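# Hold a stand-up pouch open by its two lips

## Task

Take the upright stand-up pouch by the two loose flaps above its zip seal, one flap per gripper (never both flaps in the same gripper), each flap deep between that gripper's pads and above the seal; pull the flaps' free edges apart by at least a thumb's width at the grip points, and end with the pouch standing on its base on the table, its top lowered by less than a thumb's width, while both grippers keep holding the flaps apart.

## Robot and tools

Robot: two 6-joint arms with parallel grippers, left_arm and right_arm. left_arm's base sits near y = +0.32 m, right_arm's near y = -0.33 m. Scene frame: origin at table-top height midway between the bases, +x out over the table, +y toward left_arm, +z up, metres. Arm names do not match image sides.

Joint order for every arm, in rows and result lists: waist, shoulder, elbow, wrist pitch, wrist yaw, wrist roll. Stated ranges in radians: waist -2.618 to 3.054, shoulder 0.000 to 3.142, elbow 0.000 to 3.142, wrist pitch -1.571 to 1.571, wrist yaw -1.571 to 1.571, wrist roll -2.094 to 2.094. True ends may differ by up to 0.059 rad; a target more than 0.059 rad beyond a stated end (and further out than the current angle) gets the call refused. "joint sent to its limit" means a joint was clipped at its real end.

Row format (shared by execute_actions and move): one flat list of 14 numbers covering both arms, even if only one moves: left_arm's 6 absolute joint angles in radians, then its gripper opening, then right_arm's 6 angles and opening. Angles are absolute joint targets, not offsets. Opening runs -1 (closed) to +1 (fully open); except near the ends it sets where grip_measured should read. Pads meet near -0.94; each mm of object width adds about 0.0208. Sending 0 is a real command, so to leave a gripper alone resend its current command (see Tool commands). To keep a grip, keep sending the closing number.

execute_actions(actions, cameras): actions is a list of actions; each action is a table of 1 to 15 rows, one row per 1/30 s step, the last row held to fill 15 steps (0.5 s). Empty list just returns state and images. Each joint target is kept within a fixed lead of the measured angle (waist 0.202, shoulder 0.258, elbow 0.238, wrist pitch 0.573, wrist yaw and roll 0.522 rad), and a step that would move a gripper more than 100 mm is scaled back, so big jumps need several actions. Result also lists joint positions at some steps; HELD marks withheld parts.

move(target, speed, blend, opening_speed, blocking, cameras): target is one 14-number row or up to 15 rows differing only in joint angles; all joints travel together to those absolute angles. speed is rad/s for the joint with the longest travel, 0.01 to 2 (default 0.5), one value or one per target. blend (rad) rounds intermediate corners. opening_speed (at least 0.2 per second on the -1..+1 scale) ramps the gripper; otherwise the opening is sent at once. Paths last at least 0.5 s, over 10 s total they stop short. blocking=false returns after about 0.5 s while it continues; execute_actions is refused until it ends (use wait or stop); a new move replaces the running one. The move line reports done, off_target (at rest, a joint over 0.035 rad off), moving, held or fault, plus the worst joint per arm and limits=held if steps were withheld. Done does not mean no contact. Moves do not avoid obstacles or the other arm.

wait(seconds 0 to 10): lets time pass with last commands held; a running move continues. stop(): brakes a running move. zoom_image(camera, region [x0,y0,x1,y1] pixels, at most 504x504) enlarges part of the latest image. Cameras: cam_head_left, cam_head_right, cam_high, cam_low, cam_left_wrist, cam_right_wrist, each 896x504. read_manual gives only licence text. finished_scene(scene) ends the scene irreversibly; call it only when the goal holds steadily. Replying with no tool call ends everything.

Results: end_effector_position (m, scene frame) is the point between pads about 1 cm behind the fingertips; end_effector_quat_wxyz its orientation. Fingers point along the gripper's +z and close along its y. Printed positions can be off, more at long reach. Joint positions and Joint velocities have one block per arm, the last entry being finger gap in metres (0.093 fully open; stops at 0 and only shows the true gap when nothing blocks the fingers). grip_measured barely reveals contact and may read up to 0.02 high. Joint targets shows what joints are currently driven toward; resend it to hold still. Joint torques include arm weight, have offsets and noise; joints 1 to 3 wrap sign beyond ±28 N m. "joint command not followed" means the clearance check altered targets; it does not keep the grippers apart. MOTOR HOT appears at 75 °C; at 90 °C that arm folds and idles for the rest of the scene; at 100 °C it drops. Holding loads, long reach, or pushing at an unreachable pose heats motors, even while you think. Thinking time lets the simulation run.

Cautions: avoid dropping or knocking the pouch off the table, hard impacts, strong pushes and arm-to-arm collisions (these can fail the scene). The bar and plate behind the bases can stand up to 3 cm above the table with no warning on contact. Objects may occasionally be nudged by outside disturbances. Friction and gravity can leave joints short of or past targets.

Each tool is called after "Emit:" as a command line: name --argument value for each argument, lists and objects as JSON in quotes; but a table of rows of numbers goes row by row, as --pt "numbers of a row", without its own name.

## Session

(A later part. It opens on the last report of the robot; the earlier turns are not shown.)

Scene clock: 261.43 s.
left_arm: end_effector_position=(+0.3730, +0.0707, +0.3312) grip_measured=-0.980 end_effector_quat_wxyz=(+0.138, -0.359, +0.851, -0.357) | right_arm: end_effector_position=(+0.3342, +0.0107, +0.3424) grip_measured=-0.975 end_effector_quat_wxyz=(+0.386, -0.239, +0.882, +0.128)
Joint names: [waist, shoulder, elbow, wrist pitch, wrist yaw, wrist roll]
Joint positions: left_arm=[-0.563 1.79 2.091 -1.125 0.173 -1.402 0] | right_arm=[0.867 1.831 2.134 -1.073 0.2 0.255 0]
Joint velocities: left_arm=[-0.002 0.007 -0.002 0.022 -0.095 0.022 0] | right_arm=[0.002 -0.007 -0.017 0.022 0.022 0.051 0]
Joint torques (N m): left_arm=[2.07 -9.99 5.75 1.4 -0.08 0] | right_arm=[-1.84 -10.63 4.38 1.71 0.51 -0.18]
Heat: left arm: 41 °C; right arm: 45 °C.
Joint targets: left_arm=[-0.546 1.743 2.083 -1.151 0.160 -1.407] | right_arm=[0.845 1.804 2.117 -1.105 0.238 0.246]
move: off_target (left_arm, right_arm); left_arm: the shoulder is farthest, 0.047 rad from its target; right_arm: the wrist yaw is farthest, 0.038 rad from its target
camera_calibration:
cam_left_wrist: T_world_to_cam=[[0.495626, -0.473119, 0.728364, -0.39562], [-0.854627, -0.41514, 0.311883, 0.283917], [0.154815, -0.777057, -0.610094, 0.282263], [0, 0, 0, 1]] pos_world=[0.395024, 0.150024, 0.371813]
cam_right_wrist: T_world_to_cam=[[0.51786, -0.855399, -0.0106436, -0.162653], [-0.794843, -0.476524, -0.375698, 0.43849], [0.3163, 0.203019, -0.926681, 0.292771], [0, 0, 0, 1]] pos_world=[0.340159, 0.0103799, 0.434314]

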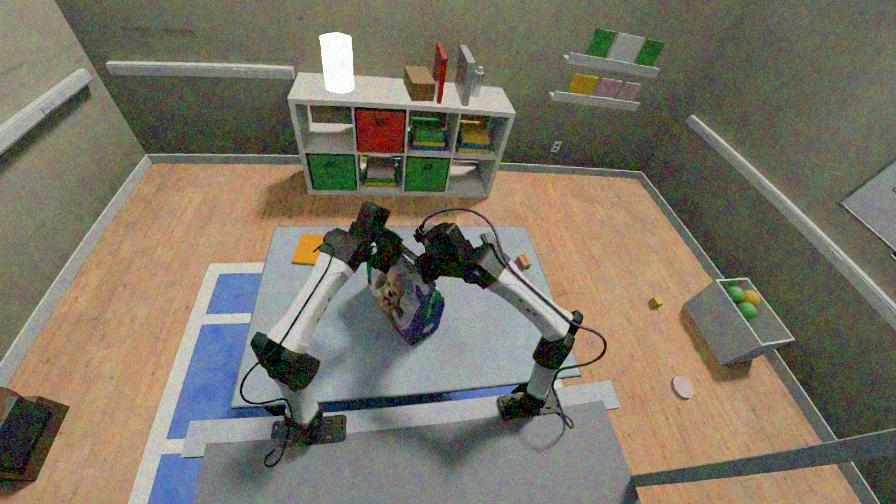

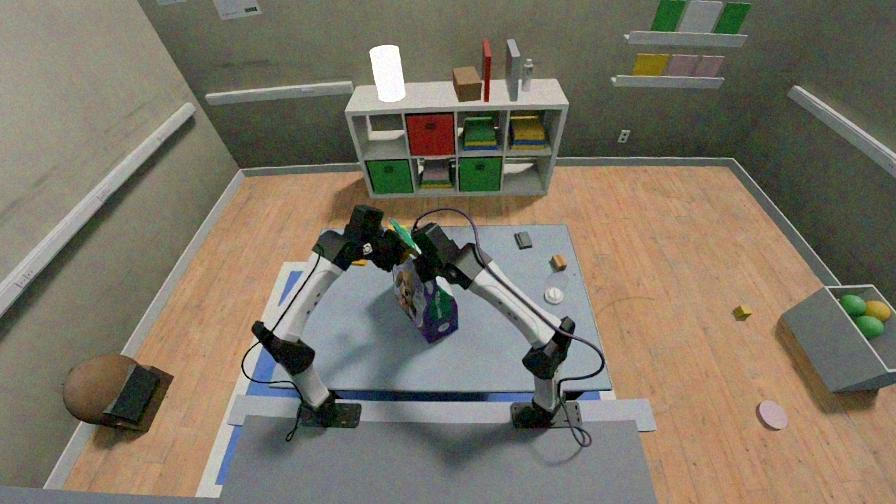

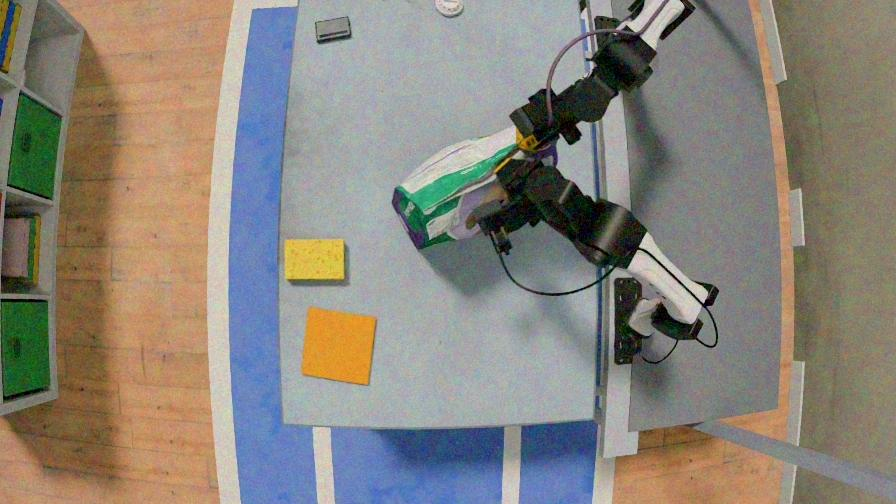

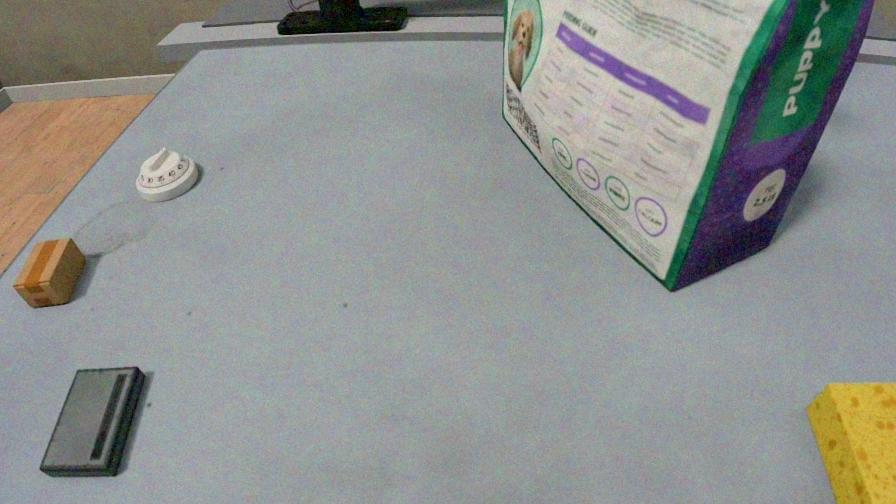

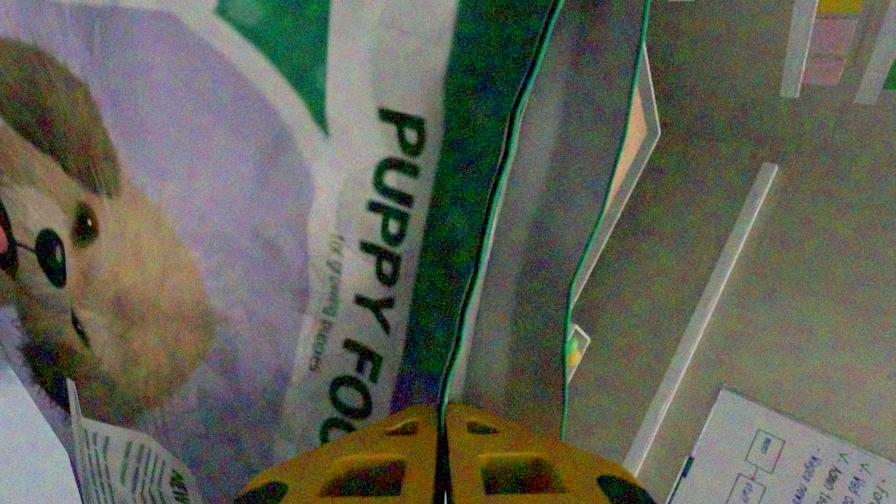

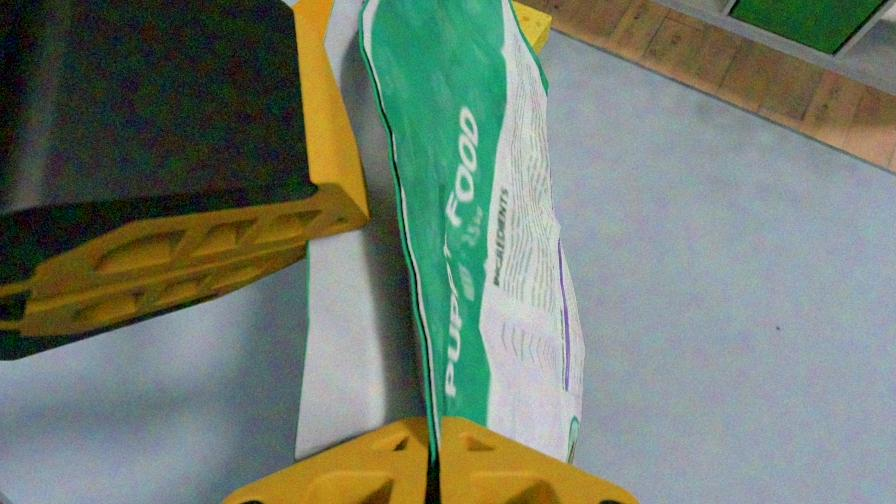

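Emit:
move --target '[-0.525,1.728,2.075,-1.151,0.16,-1.407,-1,0.825,1.792,2.11,-1.105,0.238,0.246,-1]' --speed 0.05

Emit:
wait --seconds 1

Scene clock: 265.40 s.
left_arm: end_effector_position=(+0.3727, +0.0725, +0.3314) grip_measured=-0.980 end_effector_quat_wxyz=(+0.132, -0.359, +0.850, -0.362) | right_arm: end_effector_position=(+0.3357, +0.0095, +0.3425) grip_measured=-0.975 end_effector_quat_wxyz=(+0.384, -0.238, +0.882, +0.136)
Joint names: [waist, shoulder, elbow, wrist pitch, wrist yaw, wrist roll]
Joint positions: left_arm=[-0.552 1.783 2.08 -1.12 0.194 -1.402 0] | right_arm=[0.855 1.825 2.125 -1.065 0.176 0.255 0]
Joint velocities: left_arm=[0.007 -0.002 0.007 -0.022 -0.037 0.022 0] | right_arm=[-0.002 0.002 -0.017 0.066 -0.066 -0.066 0]
Joint torques (N m): left_arm=[2.89 -10.62 6 1.34 -0.3 0.02] | right_arm=[-2.33 -11.22 4.7 1.64 0.83 -0.21]
Heat: left arm: 41 °C; right arm: 46 °C.
Joint targets: left_arm=[-0.525 1.728 2.075 -1.151 0.160 -1.407] | right_arm=[0.825 1.792 2.110 -1.105 0.238 0.246]
move: off_target (left_arm, right_arm); left_arm: the shoulder is farthest, 0.055 rad from its target; right_arm: the wrist yaw is farthest, 0.062 rad from its target
camera_calibration:
cam_left_wrist: T_world_to_cam=[[0.498748, -0.464976, 0.73147, -0.397522], [-0.854071, -0.407447, 0.32334, 0.279785], [0.14769, -0.785993, -0.600336, 0.283894], [0, 0, 0, 1]] pos_world=[0.395291, 0.152298, 0.370741]
cam_right_wrist: T_world_to_cam=[[0.522073, -0.852447, -0.0278222, -0.160015], [-0.795761, -0.475099, -0.37556, 0.439322], [0.306926, 0.218209, -0.92638, 0.295618], [0, 0, 0, 1]] pos_world=[0.342402, 0.00781001, 0.434394]

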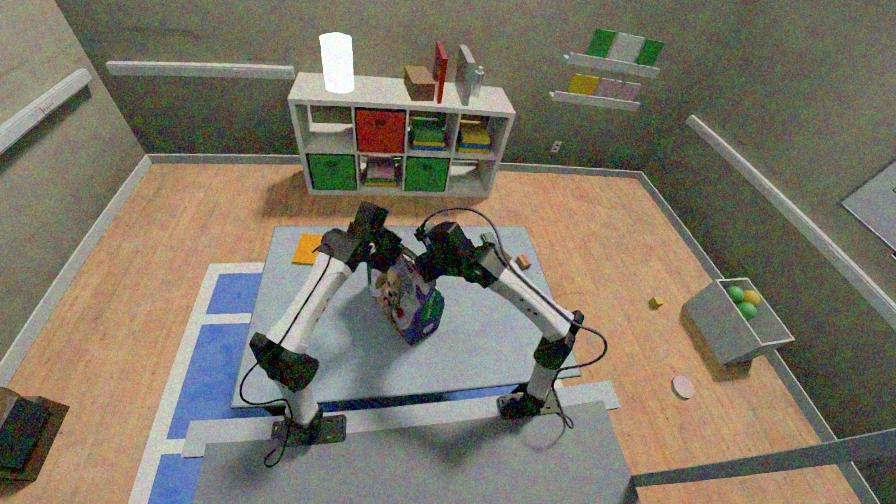

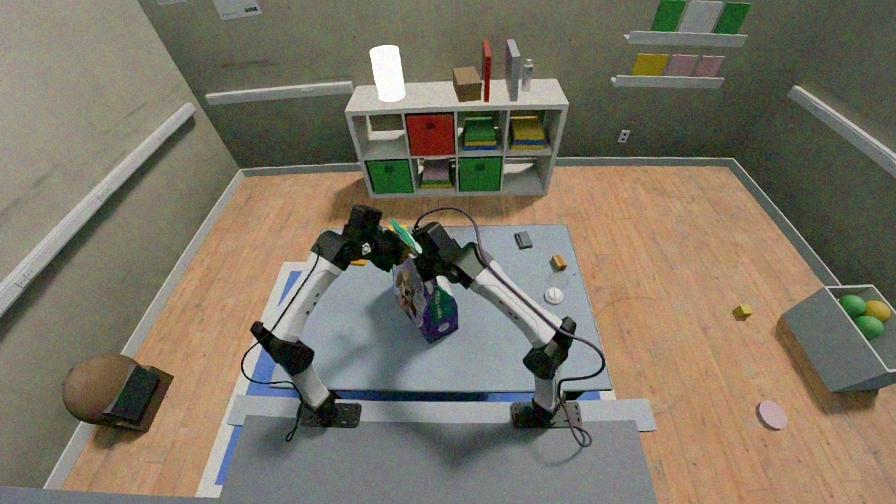

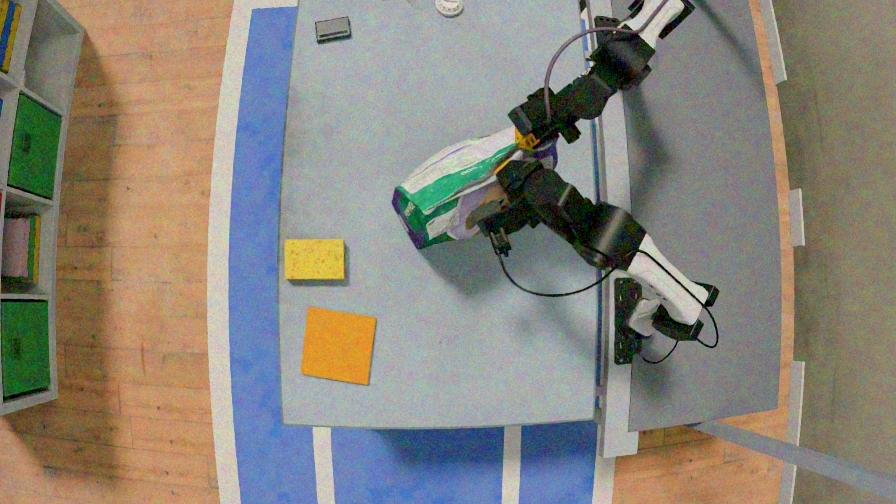

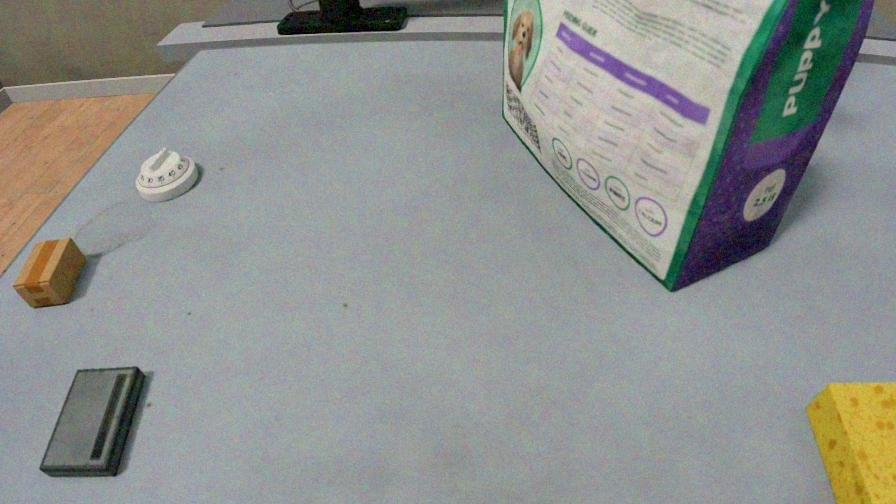

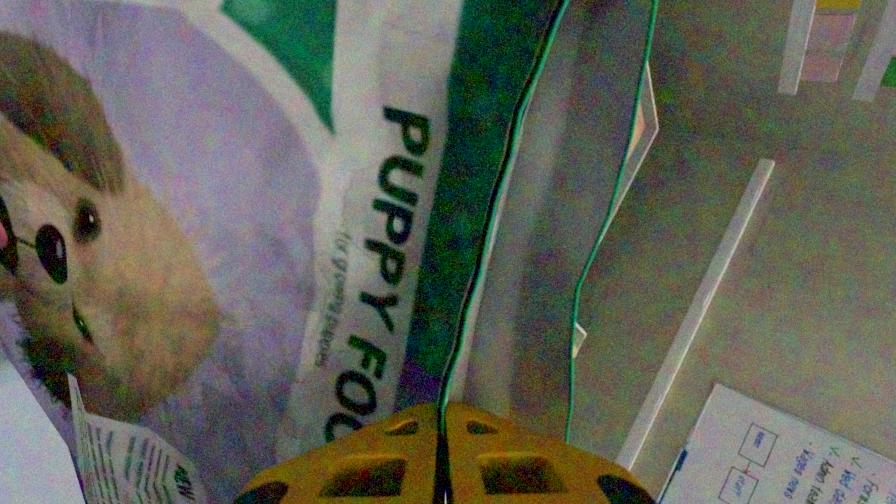

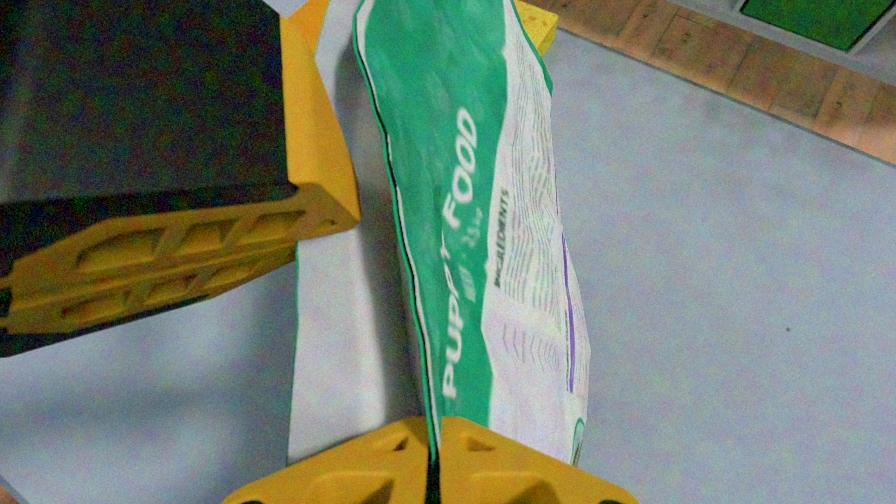

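Scene clock: 266.40 s.
left_arm: end_effector_position=(+0.3727, +0.0725, +0.3314) grip_measured=-0.980 end_effector_quat_wxyz=(+0.132, -0.359, +0.850, -0.362) | right_arm: end_effector_position=(+0.3357, +0.0095, +0.3426) grip_measured=-0.975 end_effector_quat_wxyz=(+0.384, -0.238, +0.882, +0.137)
Joint names: [waist, shoulder, elbow, wrist pitch, wrist yaw, wrist roll]
Joint positions: left_arm=[-0.552 1.783 2.08 -1.12 0.195 -1.402 0] | right_arm=[0.855 1.825 2.125 -1.065 0.175 0.255 0]
Joint velocities: left_arm=[-0.007 -0.002 -0.007 0.037 -0.037 -0.095 0] | right_arm=[-0.012 -0.002 0.002 -0.022 0.037 -0.022 0]
Joint torques (N m): left_arm=[2.92 -10.56 6.12 1.33 -0.3 -0.01] | right_arm=[-2.29 -10.97 4.6 1.62 0.88 -0.19]
Heat: left arm: 41 °C; right arm: 46 °C.
Joint targets: left_arm=[-0.525 1.728 2.075 -1.151 0.160 -1.407] | right_arm=[0.825 1.792 2.110 -1.105 0.238 0.246]
Tool commands: left_gripper/opening=-1.0 right_gripper/opening=-1.0
wait: 1.00 s; at rest by 0.17 s
camera_calibration:
cam_left_wrist: T_world_to_cam=[[0.498723, -0.464933, 0.731513, -0.397515], [-0.854136, -0.407144, 0.323552, 0.279712], [0.147401, -0.786175, -0.600168, 0.283855], [0, 0, 0, 1]] pos_world=[0.395322, 0.152224, 0.370647]
cam_right_wrist: T_world_to_cam=[[0.522224, -0.852334, -0.0284371, -0.159887], [-0.79573, -0.475006, -0.375743, 0.439468], [0.306751, 0.21885, -0.926288, 0.295658], [0, 0, 0, 1]] pos_world=[0.342501, 0.0077684, 0.434444]

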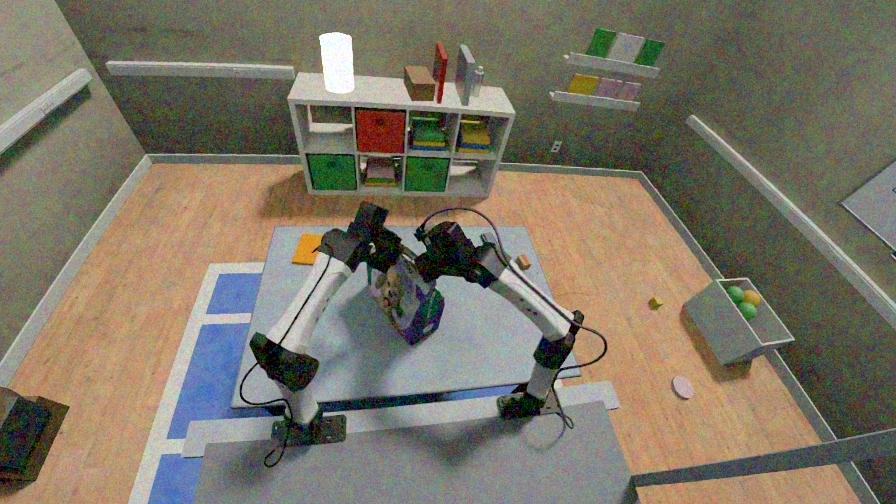

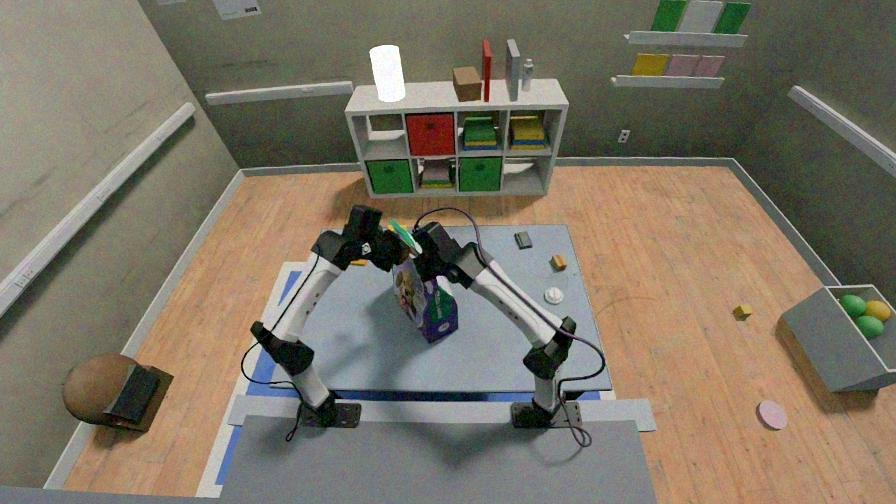

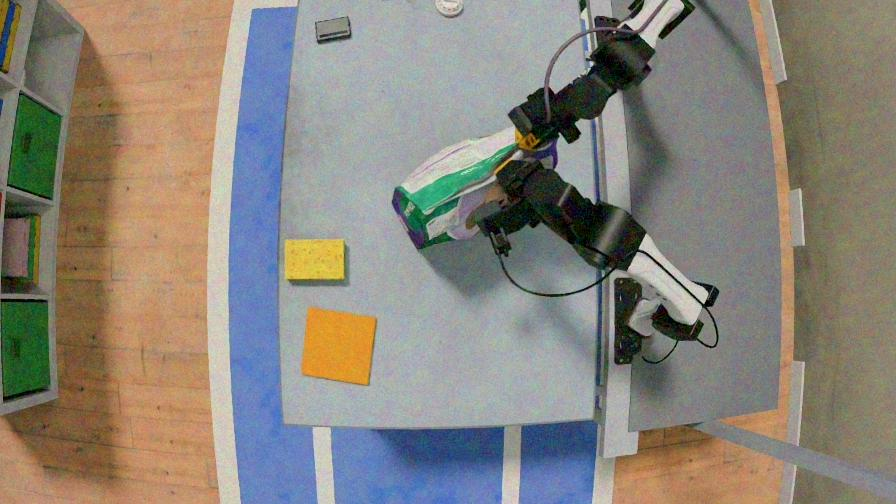

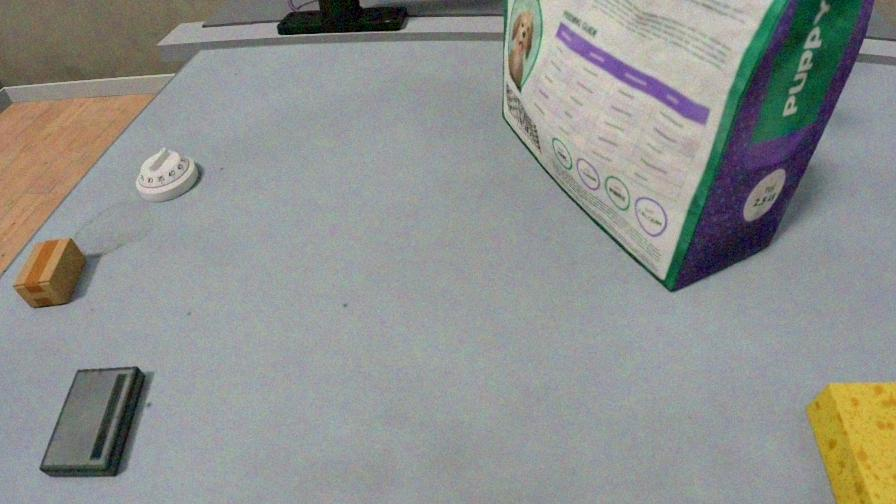

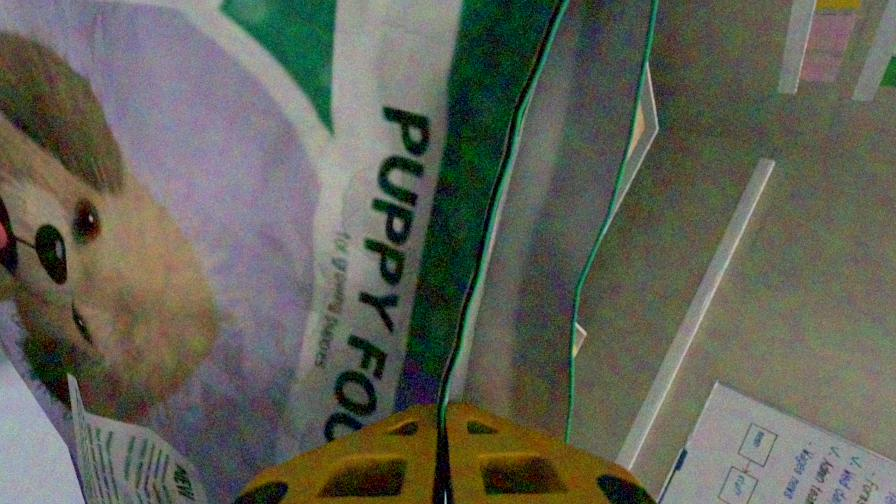

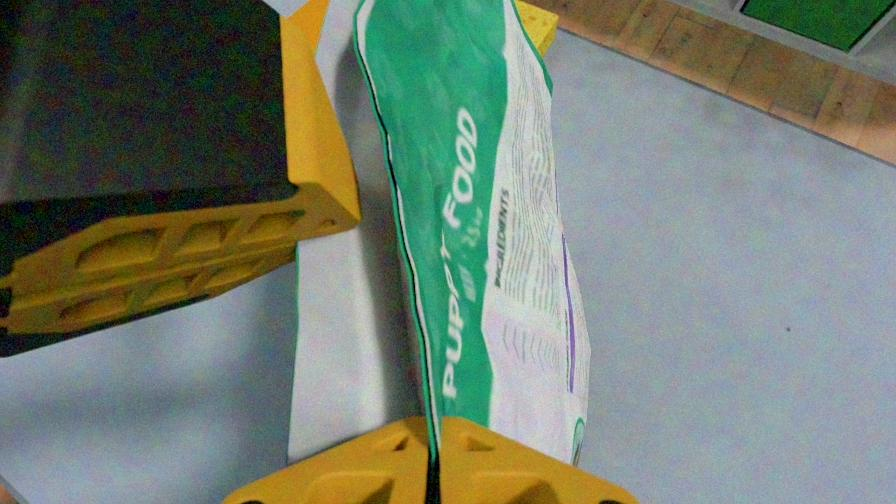

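Emit:
finished_scene --scene 1

The scene is finished.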